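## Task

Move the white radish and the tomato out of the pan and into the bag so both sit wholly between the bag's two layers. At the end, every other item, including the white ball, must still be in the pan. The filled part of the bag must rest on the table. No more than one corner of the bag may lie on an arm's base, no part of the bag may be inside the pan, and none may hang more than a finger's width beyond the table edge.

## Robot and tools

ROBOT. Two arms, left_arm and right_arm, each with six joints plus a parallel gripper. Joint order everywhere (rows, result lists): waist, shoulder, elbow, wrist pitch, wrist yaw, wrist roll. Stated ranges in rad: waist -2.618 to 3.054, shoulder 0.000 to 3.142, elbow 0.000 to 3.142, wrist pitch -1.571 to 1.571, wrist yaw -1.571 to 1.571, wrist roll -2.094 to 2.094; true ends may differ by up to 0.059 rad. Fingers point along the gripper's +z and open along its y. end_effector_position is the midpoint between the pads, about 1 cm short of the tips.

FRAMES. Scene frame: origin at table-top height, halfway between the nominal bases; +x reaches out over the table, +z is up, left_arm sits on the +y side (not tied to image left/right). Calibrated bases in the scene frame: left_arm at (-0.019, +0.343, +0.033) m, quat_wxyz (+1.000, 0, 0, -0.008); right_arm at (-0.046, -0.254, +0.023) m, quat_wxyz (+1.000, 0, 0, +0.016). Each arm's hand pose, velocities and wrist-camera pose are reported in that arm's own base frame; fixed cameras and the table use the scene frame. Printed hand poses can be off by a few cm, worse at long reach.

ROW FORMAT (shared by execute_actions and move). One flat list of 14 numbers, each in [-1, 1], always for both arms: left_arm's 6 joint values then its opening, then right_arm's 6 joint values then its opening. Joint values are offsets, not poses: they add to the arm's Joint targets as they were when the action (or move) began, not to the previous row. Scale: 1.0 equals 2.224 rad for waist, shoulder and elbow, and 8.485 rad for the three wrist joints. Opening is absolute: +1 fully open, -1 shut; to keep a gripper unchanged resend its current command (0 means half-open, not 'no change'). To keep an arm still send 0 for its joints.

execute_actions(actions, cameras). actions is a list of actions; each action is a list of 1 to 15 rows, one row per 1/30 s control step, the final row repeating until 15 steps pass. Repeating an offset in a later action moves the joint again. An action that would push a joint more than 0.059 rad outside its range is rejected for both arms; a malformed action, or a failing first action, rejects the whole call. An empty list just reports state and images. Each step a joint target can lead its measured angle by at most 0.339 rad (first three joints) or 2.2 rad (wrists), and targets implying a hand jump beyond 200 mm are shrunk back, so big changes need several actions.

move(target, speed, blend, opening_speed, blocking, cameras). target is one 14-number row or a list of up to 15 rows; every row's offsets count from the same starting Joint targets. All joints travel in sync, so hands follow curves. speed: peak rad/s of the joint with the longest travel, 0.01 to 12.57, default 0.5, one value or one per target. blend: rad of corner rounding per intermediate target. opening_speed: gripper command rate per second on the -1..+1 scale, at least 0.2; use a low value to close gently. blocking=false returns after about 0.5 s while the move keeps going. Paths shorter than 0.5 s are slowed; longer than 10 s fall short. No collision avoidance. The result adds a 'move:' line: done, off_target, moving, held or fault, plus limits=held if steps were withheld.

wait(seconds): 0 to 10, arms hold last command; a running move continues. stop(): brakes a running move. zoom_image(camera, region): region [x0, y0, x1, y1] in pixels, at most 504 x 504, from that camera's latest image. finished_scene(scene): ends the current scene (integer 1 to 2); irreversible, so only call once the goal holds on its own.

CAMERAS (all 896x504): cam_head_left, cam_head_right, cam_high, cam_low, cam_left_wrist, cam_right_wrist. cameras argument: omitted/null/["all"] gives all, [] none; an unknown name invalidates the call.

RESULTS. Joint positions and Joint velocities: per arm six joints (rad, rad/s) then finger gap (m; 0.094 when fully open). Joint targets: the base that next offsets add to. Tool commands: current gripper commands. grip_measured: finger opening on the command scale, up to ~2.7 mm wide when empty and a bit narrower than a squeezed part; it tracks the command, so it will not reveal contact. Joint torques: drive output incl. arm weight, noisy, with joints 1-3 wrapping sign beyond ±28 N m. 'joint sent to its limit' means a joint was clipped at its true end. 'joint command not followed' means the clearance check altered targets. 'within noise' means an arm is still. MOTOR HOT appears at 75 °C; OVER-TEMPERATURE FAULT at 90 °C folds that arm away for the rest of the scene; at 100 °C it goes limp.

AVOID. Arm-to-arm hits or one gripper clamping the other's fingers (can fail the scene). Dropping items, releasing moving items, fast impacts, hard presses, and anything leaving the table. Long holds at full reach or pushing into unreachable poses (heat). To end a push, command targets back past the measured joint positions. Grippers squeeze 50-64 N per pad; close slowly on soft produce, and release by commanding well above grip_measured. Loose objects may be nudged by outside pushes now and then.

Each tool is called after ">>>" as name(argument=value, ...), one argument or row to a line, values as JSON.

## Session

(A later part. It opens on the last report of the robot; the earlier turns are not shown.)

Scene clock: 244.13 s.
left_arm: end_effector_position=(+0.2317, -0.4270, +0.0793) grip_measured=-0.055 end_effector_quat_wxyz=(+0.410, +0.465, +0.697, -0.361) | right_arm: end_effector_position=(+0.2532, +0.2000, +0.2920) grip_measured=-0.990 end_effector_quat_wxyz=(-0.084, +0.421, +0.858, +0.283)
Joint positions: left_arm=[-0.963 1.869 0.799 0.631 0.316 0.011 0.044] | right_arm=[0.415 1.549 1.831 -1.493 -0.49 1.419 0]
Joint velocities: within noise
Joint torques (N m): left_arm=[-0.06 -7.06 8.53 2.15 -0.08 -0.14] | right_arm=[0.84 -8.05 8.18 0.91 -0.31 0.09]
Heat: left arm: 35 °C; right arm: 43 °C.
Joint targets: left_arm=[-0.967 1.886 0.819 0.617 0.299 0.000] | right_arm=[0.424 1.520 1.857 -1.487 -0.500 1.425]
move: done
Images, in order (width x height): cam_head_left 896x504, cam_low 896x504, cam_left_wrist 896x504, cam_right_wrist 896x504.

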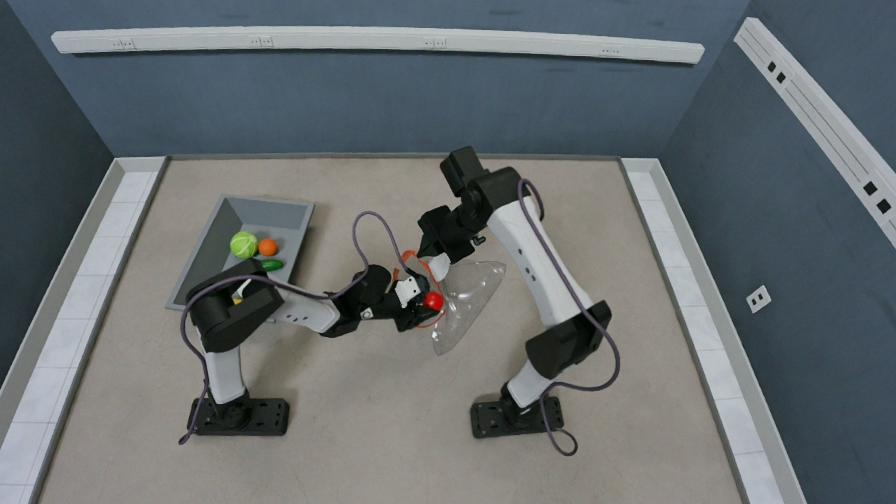

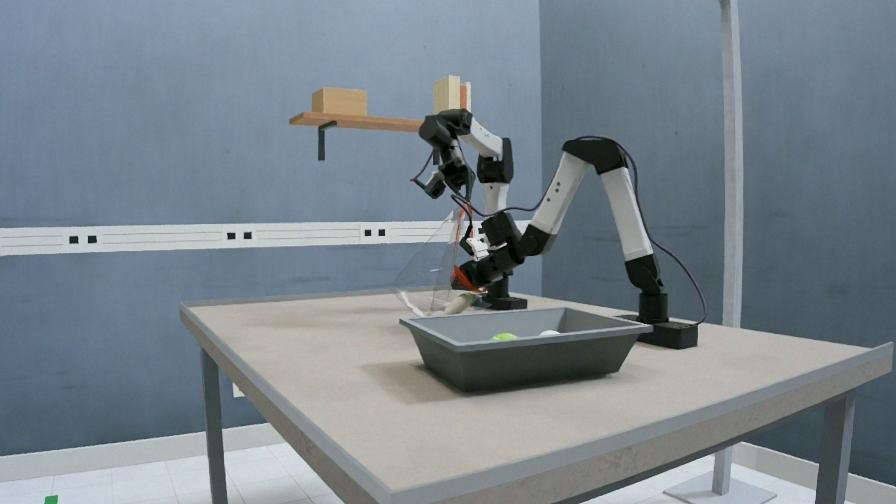

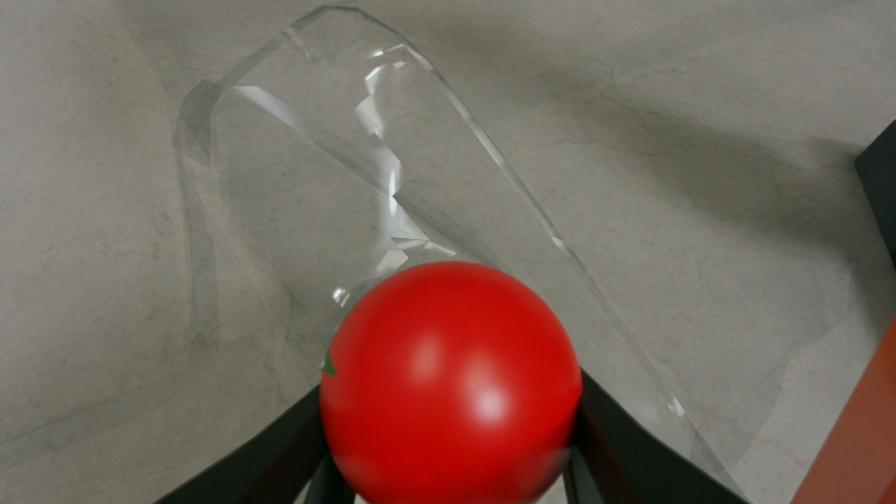

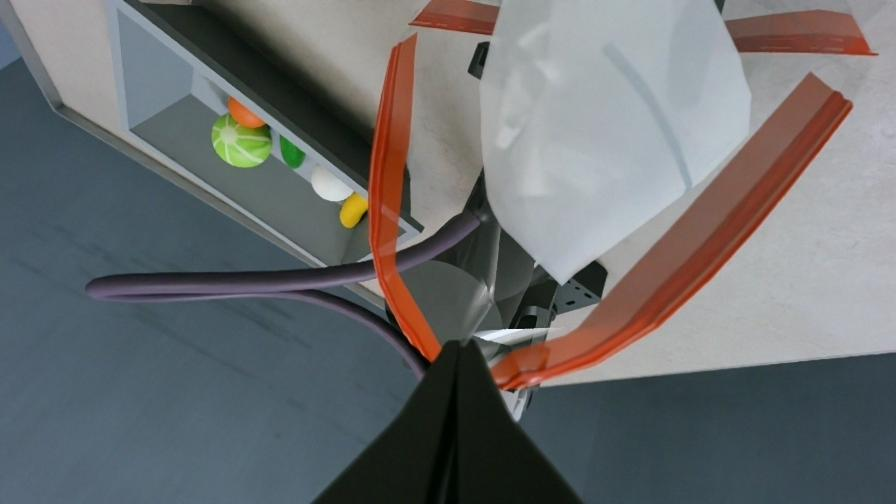

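>>> move(
  target=[0,0.1018,-0.0168,0.0311,0,0,-0.1,0,0,0,0,0,0,-1],
  speed=0.15,
  cameras=["cam_left_wrist","cam_right_wrist","cam_low","cam_head_left"],
)

Scene clock: 246.83 s.
left_arm: end_effector_position=(+0.2409, -0.4400, +0.0439) grip_measured=-0.056 end_effector_quat_wxyz=(+0.442, +0.459, +0.675, -0.373) | right_arm: end_effector_position=(+0.2510, +0.1978, +0.2903) grip_measured=-0.990 end_effector_quat_wxyz=(-0.086, +0.425, +0.858, +0.275)
Joint positions: left_arm=[-0.963 2.079 0.799 0.924 0.315 0.011 0.044] | right_arm=[0.415 1.549 1.831 -1.508 -0.482 1.419 0]
Joint velocities: within noise
Joint torques (N m): left_arm=[-0.1 -6.65 3.75 1.85 -0.08 -0.14] | right_arm=[0.84 -8.03 8.16 1.03 -0.37 0.09]
Heat: left arm: 35 °C; right arm: 42 °C.
Joint targets: left_arm=[-0.967 2.112 0.782 0.881 0.299 0.000] | right_arm=[0.424 1.520 1.857 -1.487 -0.500 1.425]
move: off_target (left_arm); left_arm: the wrist pitch is farthest, 0.043 rad from its target
Images, in order (width x height): cam_head_left 896x504, cam_low 896x504, cam_left_wrist 896x504, cam_right_wrist 896x504.

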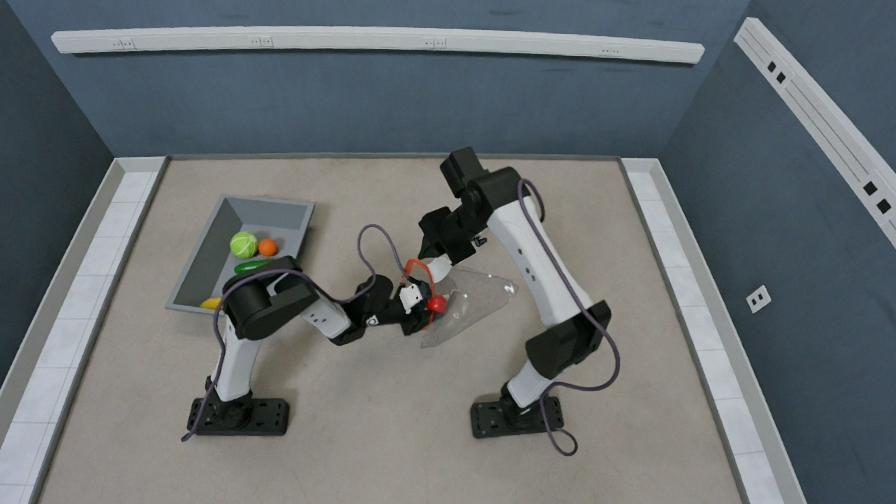

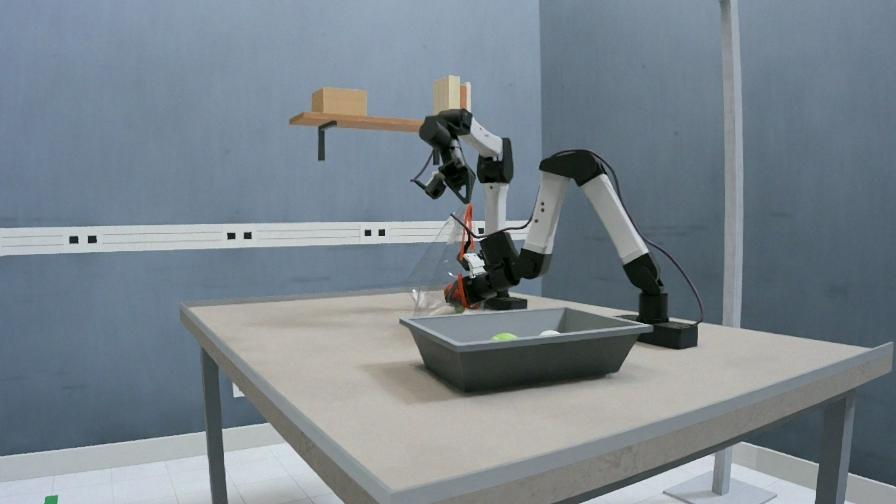

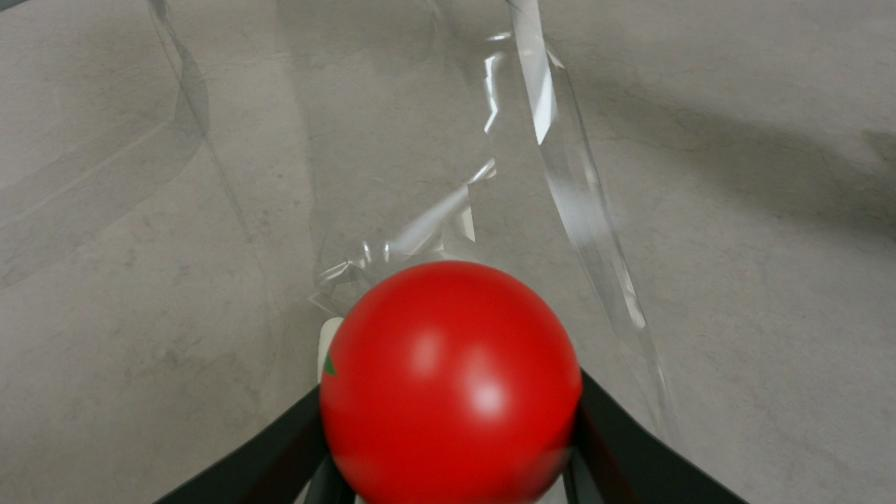

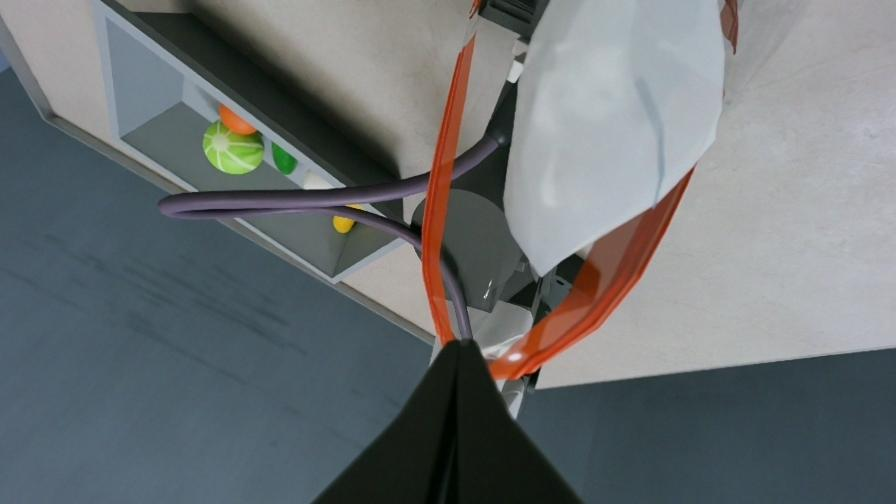

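>>> move(
  target=[0,0,0,0.005,0,0,0.25,0,0,0,0,0,0,-1],
  opening_speed=0.3,
  cameras=["cam_left_wrist","cam_right_wrist","cam_low","cam_head_left"],
)

Scene clock: 248.40 s.
left_arm: end_effector_position=(+0.2415, -0.4408, +0.0459) grip_measured=+0.248 end_effector_quat_wxyz=(+0.449, +0.457, +0.670, -0.375) | right_arm: end_effector_position=(+0.2510, +0.1978, +0.2903) grip_measured=-0.990 end_effector_quat_wxyz=(-0.086, +0.425, +0.858, +0.275)
Joint positions: left_arm=[-0.963 2.086 0.797 0.951 0.315 0.011 0.059] | right_arm=[0.415 1.549 1.831 -1.508 -0.482 1.42 0]
Joint velocities: within noise
Joint torques (N m): left_arm=[-0.09 -7.2 4.04 2.03 -0.06 -0.15] | right_arm=[0.83 -8.05 8.14 1.02 -0.38 0.08]
Heat: left arm: 35 °C; right arm: 42 °C.
Joint targets: left_arm=[-0.967 2.112 0.782 0.923 0.299 0.000] | right_arm=[0.424 1.520 1.857 -1.487 -0.500 1.425]
move: done
Images, in order (width x height): cam_head_left 896x504, cam_low 896x504, cam_left_wrist 896x504, cam_right_wrist 896x504.

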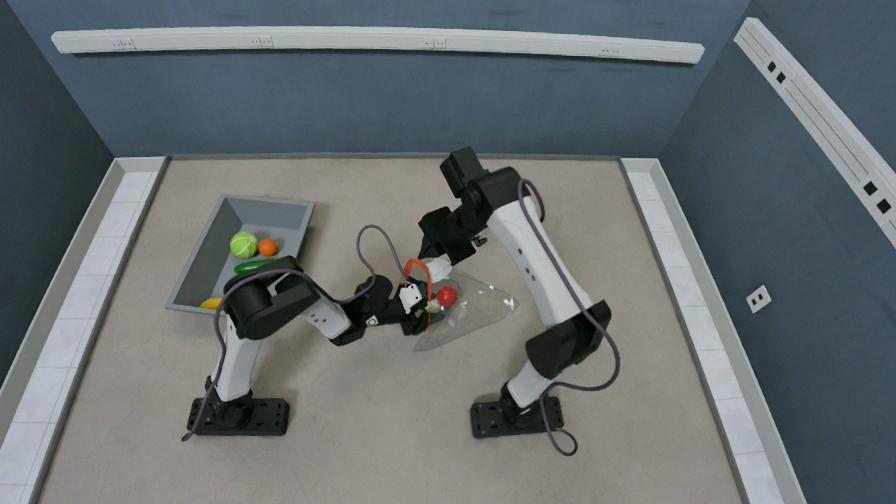

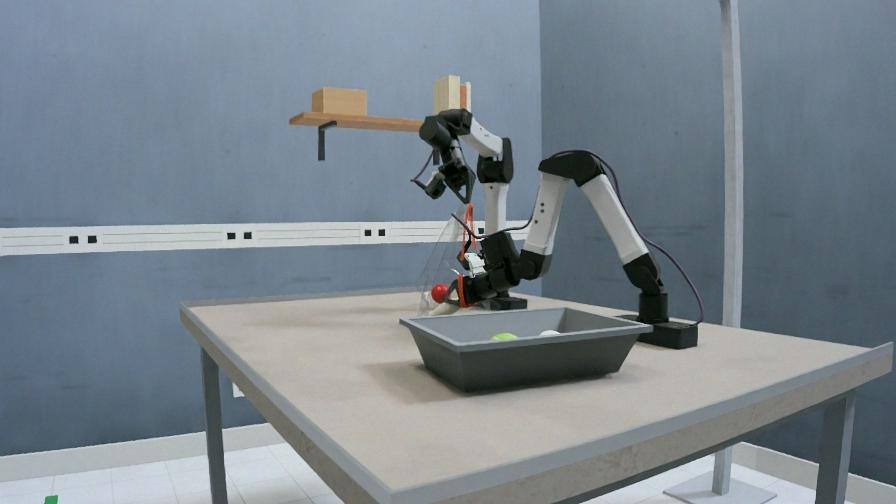

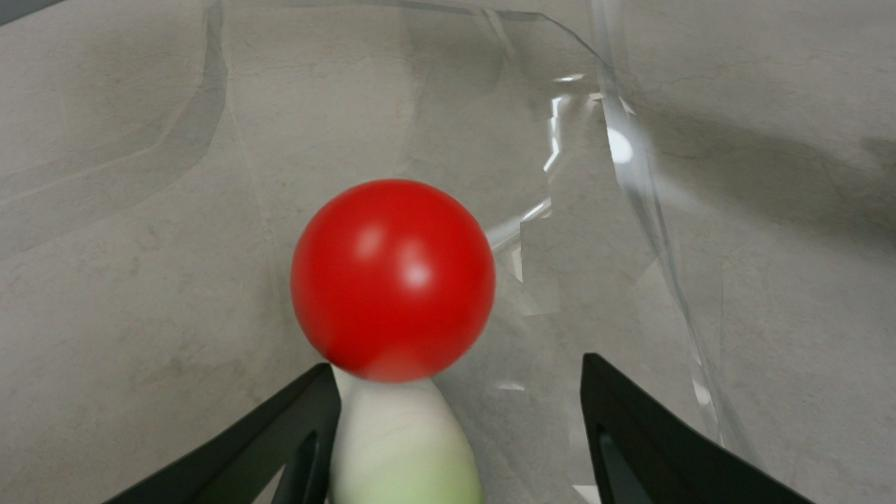

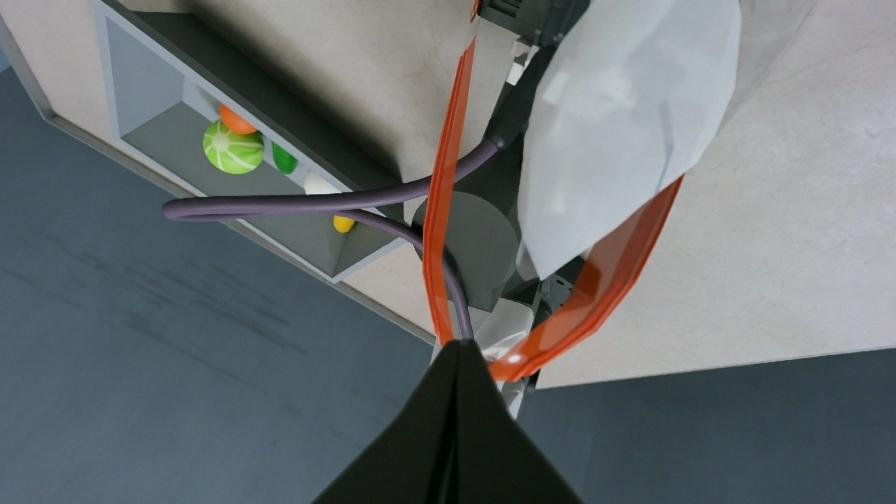

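>>> move(
  target=[
    [0,-0.1016,0.0166,-0.0361,0,0,0.25,0,0,0,0,0,0,-1],
    [0.0751,-0.2363,-0.1277,-0.0335,0.0237,0,-0.6,0,0,0,0,0,0,-1],
    [0.2266,-0.3503,-0.2136,-0.0409,0.059,0,-0.6,0,0,0,0,0,0,-1],
  ],
  speed=[0.15,0.2,0.4],
)

Scene clock: 255.00 s.
left_arm: end_effector_position=(+0.2275, -0.2514, +0.1089) grip_measured=-0.598 end_effector_quat_wxyz=(+0.410, +0.385, +0.709, -0.427) | right_arm: end_effector_position=(+0.2511, +0.1998, +0.2913) grip_measured=-0.990 end_effector_quat_wxyz=(-0.087, +0.422, +0.858, +0.279)
Joint positions: left_arm=[-0.469 1.348 0.318 0.593 0.784 0.011 0.019] | right_arm=[0.417 1.549 1.831 -1.502 -0.49 1.42 0]
Joint velocities: within noise
Joint torques (N m): left_arm=[0.68 -4.96 5.44 1.94 0.34 -0.13] | right_arm=[0.64 -8.05 8.17 0.97 -0.32 0.08]
Heat: left arm: 36 °C; right arm: 42 °C.
Joint targets: left_arm=[-0.463 1.333 0.307 0.576 0.800 0.000] | right_arm=[0.424 1.520 1.857 -1.487 -0.500 1.425]
move: done

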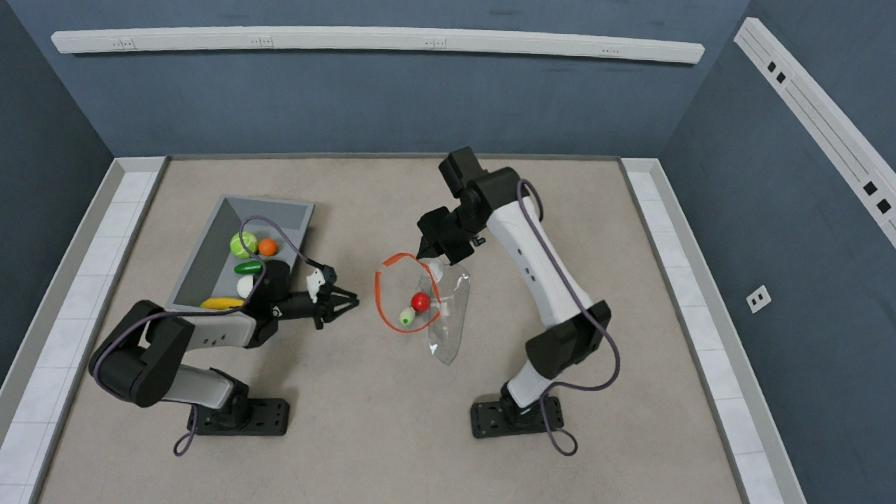

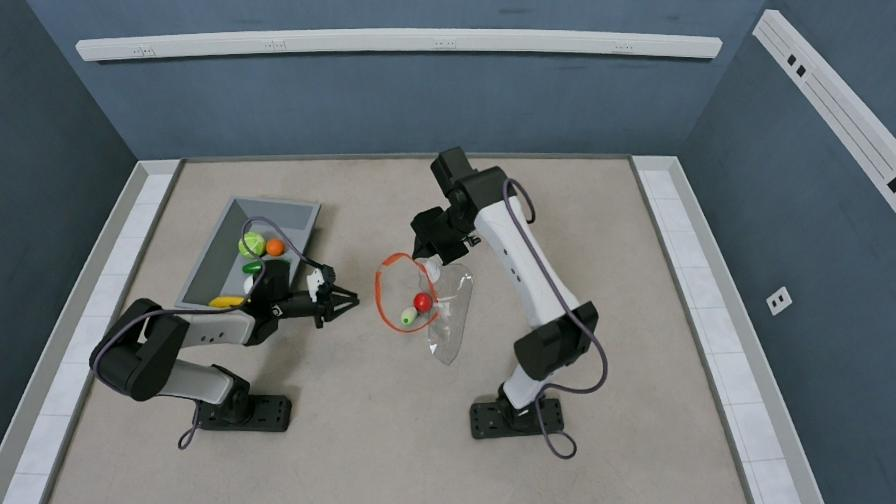

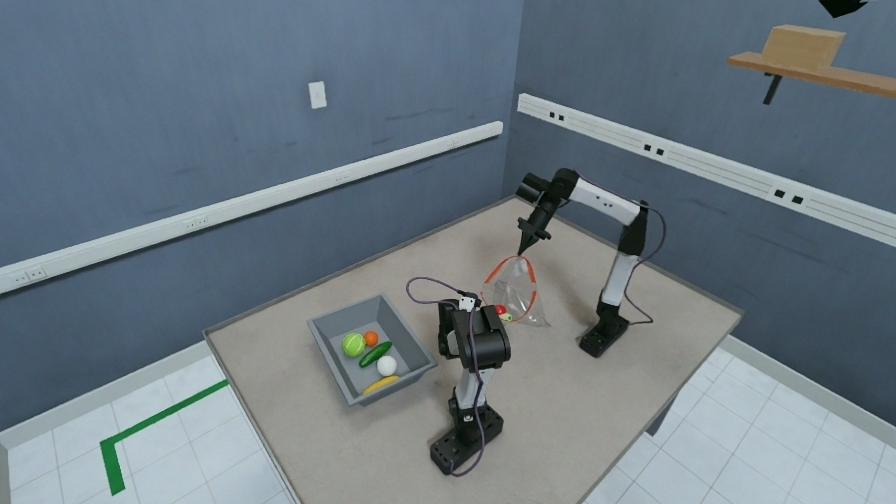

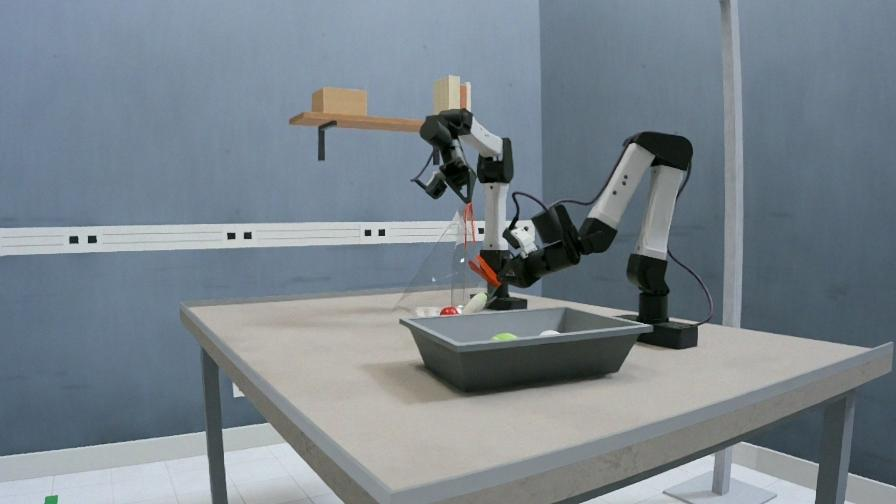

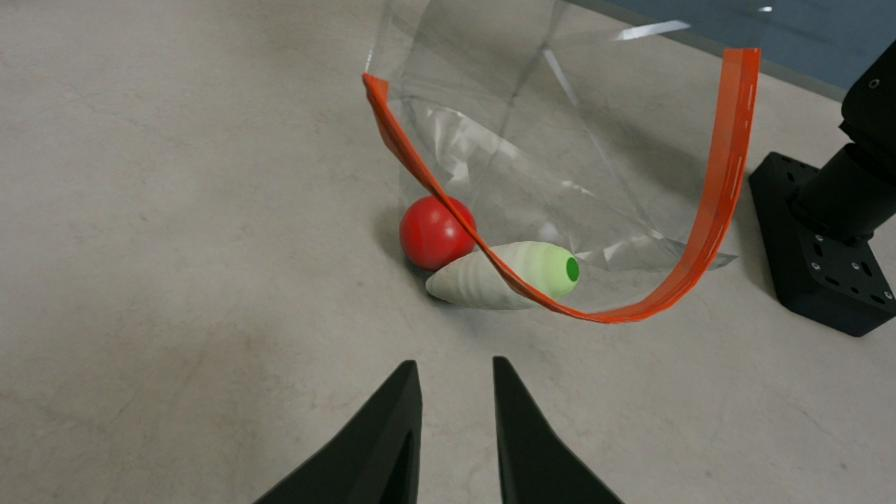

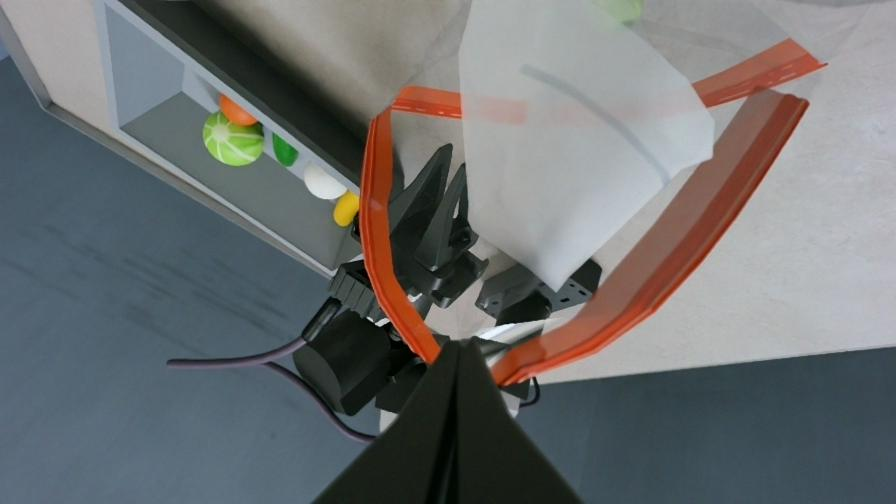

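>>> move(
  target=[0,0,0,0,0,0,-0.6,0,-0.0112,0.0544,0.0005,0,0,-1],
  speed=0.1,
)

Scene clock: 256.87 s.
left_arm: end_effector_position=(+0.2273, -0.2514, +0.1089) grip_measured=-0.598 end_effector_quat_wxyz=(+0.409, +0.385, +0.708, -0.427) | right_arm: end_effector_position=(+0.2539, +0.2010, +0.3350) grip_measured=-0.990 end_effector_quat_wxyz=(-0.042, +0.400, +0.853, +0.332)
Joint positions: left_arm=[-0.469 1.348 0.318 0.592 0.785 0.011 0.019] | right_arm=[0.417 1.525 1.952 -1.501 -0.49 1.42 0]
Joint velocities: within noise
Joint torques (N m): left_arm=[0.65 -4.93 5.46 1.95 0.33 -0.13] | right_arm=[0.64 -7.57 7.92 1.23 -0.31 0.07]
Heat: left arm: 36 °C; right arm: 42 °C.
Joint targets: left_arm=[-0.463 1.333 0.307 0.576 0.800 0.000] | right_arm=[0.424 1.495 1.978 -1.483 -0.500 1.425]
move: done

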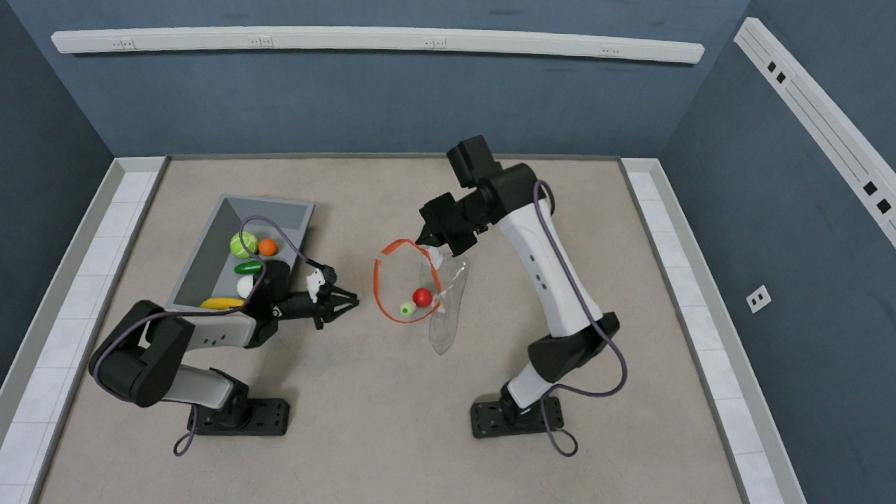

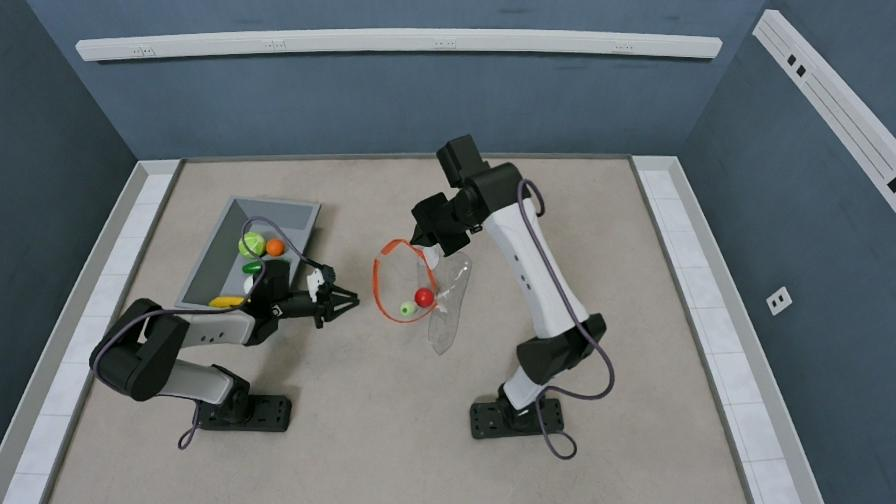

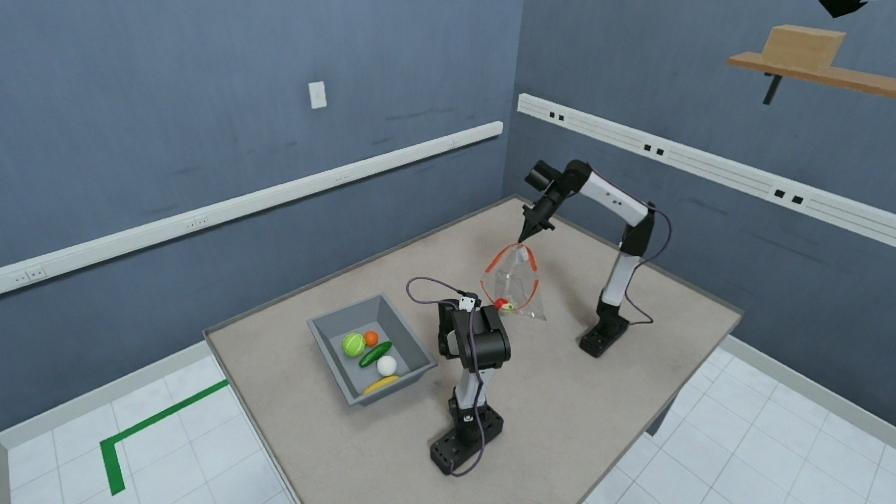

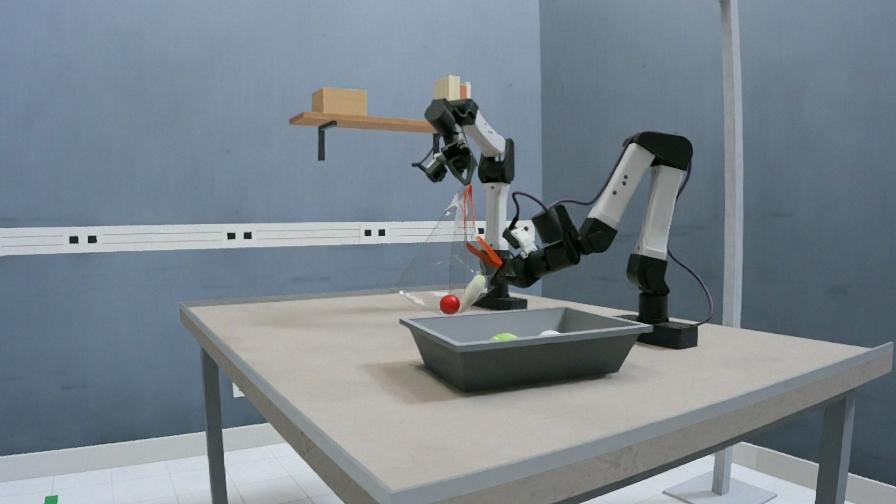

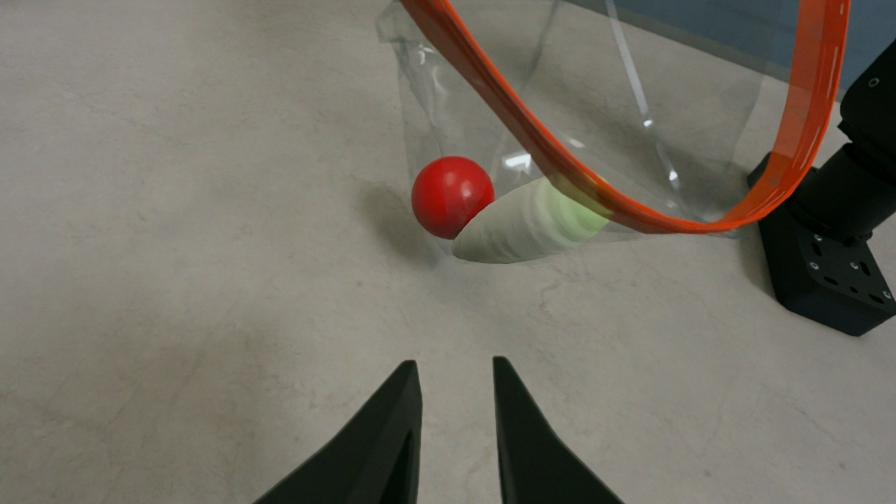

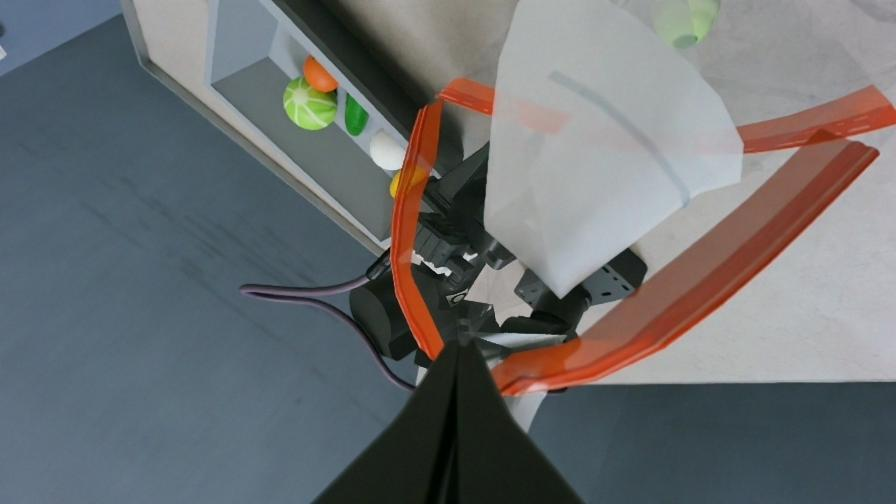

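>>> move(
  target=[0.298,-0.15,0.1317,-0.068,-0.0943,0,-0.6,0,0,0,0,0,0,-1],
  speed=0.7,
  cameras=["cam_head_left","cam_high","cam_low"],
)

>>> move(
  target=[0,0,0,0,0,0,-0.6,0.0807,0.0776,-0.2539,0.0574,0,0,-1],
  speed=0.2,
)

Scene clock: 259.83 s.
left_arm: end_effector_position=(+0.3461, +0.0653, +0.1916) grip_measured=-0.598 end_effector_quat_wxyz=(+0.546, -0.072, +0.833, +0.049) | right_arm: end_effector_position=(+0.2539, +0.2010, +0.3350) grip_measured=-0.990 end_effector_quat_wxyz=(-0.042, +0.400, +0.853, +0.332)
Joint positions: left_arm=[0.195 1.007 0.58 0.017 0.017 0.011 0.019] | right_arm=[0.417 1.525 1.952 -1.501 -0.49 1.42 0]
Joint velocities: within noise
Joint torques (N m): left_arm=[0.57 -3.25 10.54 2.18 -0.12 -0.14] | right_arm=[0.65 -7.57 7.91 1.24 -0.31 0.08]
Heat: left arm: 36 °C; right arm: 42 °C.
Joint targets: left_arm=[0.200 0.999 0.600 -0.001 0.000 0.000] | right_arm=[0.424 1.495 1.978 -1.483 -0.500 1.425]
move: done
Images, in order (width x height): cam_head_left 896x504, cam_high 896x504, cam_low 896x504.

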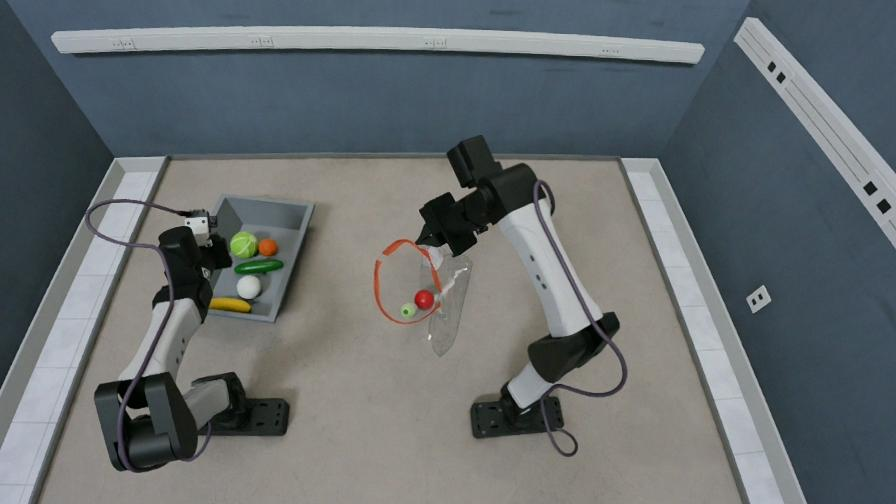

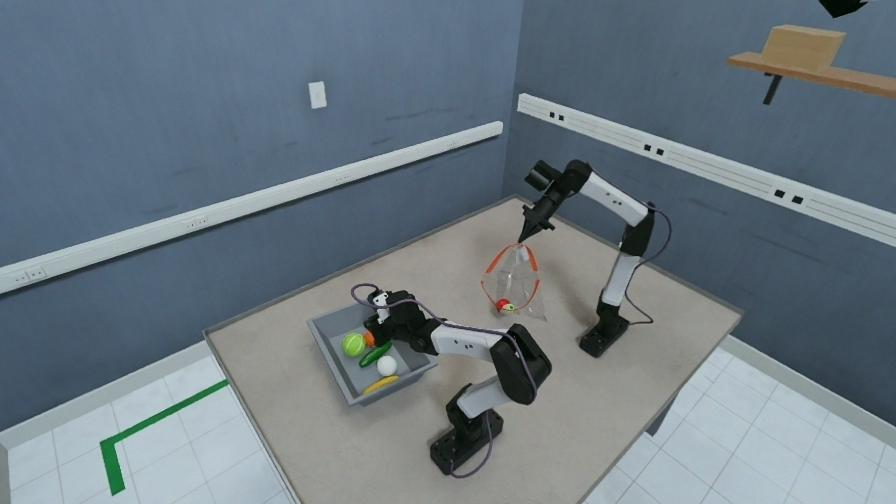

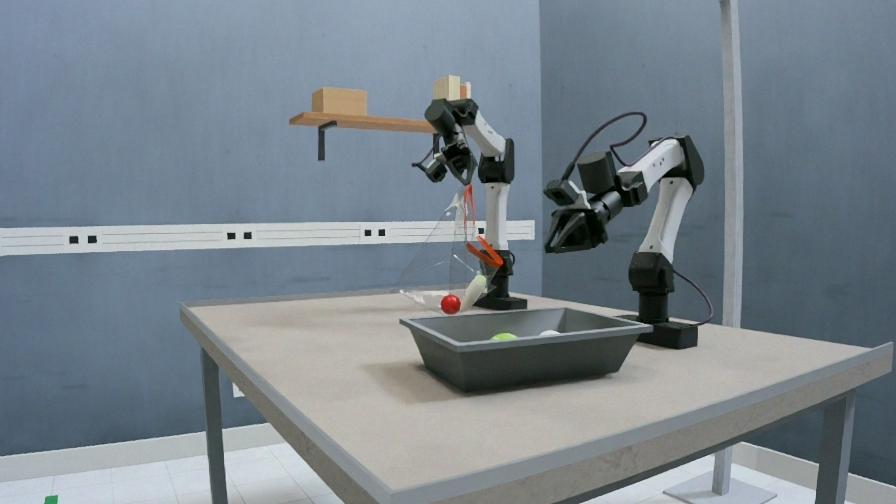

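Scene clock: 263.27 s.
left_arm: end_effector_position=(+0.3460, +0.0655, +0.1913) grip_measured=-0.598 end_effector_quat_wxyz=(+0.545, -0.073, +0.834, +0.050) | right_arm: end_effector_position=(+0.2566, +0.2727, +0.1614) grip_measured=-0.990 end_effector_quat_wxyz=(-0.121, +0.348, +0.893, +0.257)
Joint positions: left_arm=[0.195 1.007 0.58 0.015 0.015 0.011 0.019] | right_arm=[0.598 1.658 1.415 -1.011 -0.49 1.42 0]
Joint velocities: within noise
Joint torques (N m): left_arm=[0.59 -3.26 10.56 2.17 -0.14 -0.15] | right_arm=[0.62 -6.31 6.3 0.86 -0.31 0.08]
Heat: left arm: 36 °C; right arm: 42 °C.
Joint targets: left_arm=[0.200 0.999 0.600 -0.001 0.000 0.000] | right_arm=[0.603 1.668 1.413 -0.996 -0.500 1.425]
move: done

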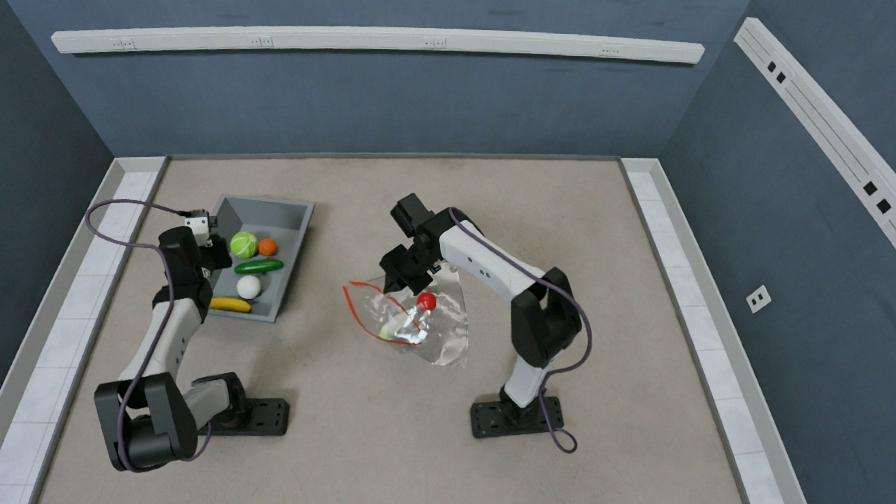

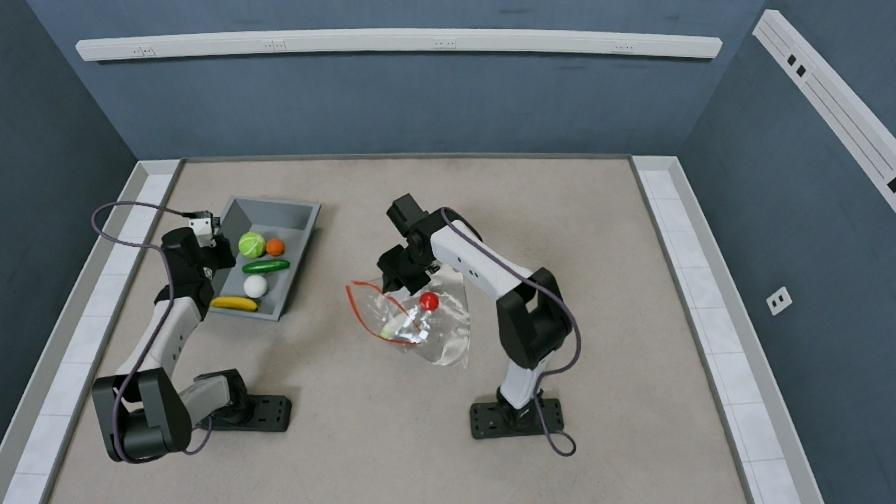

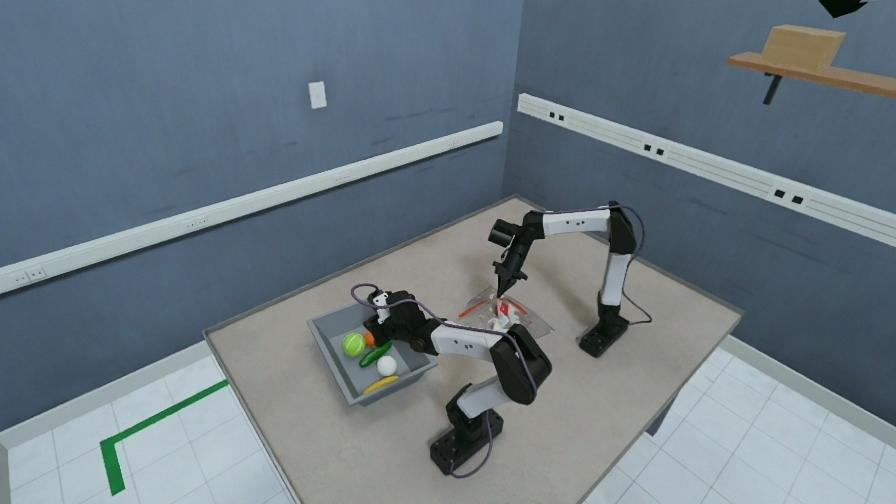

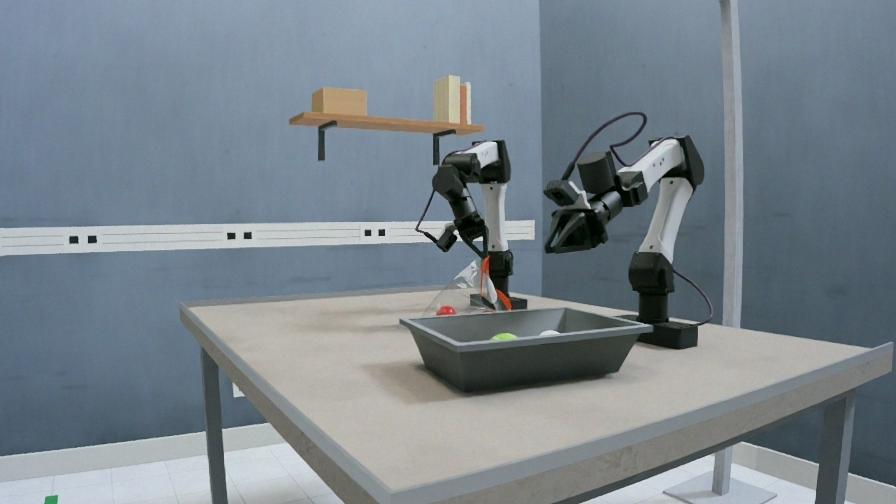

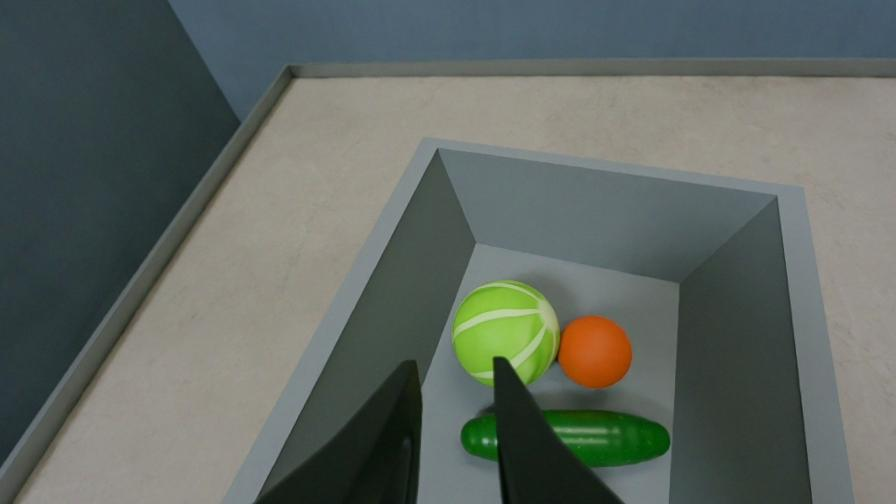

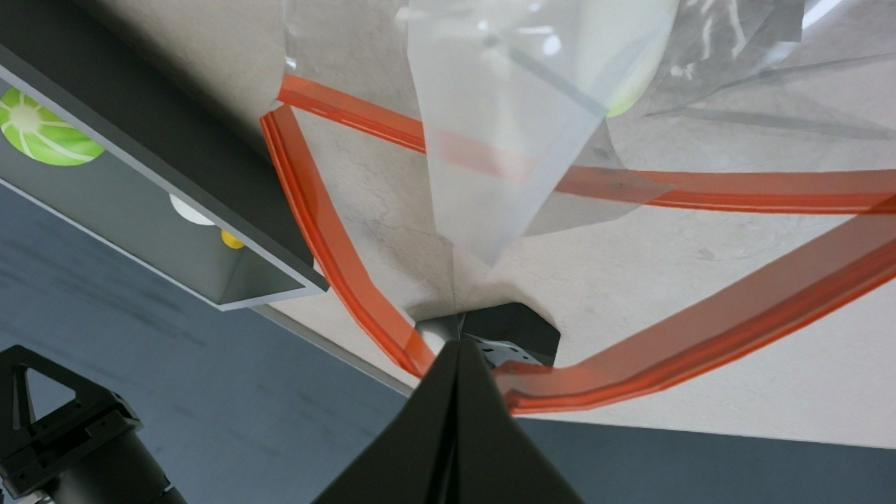

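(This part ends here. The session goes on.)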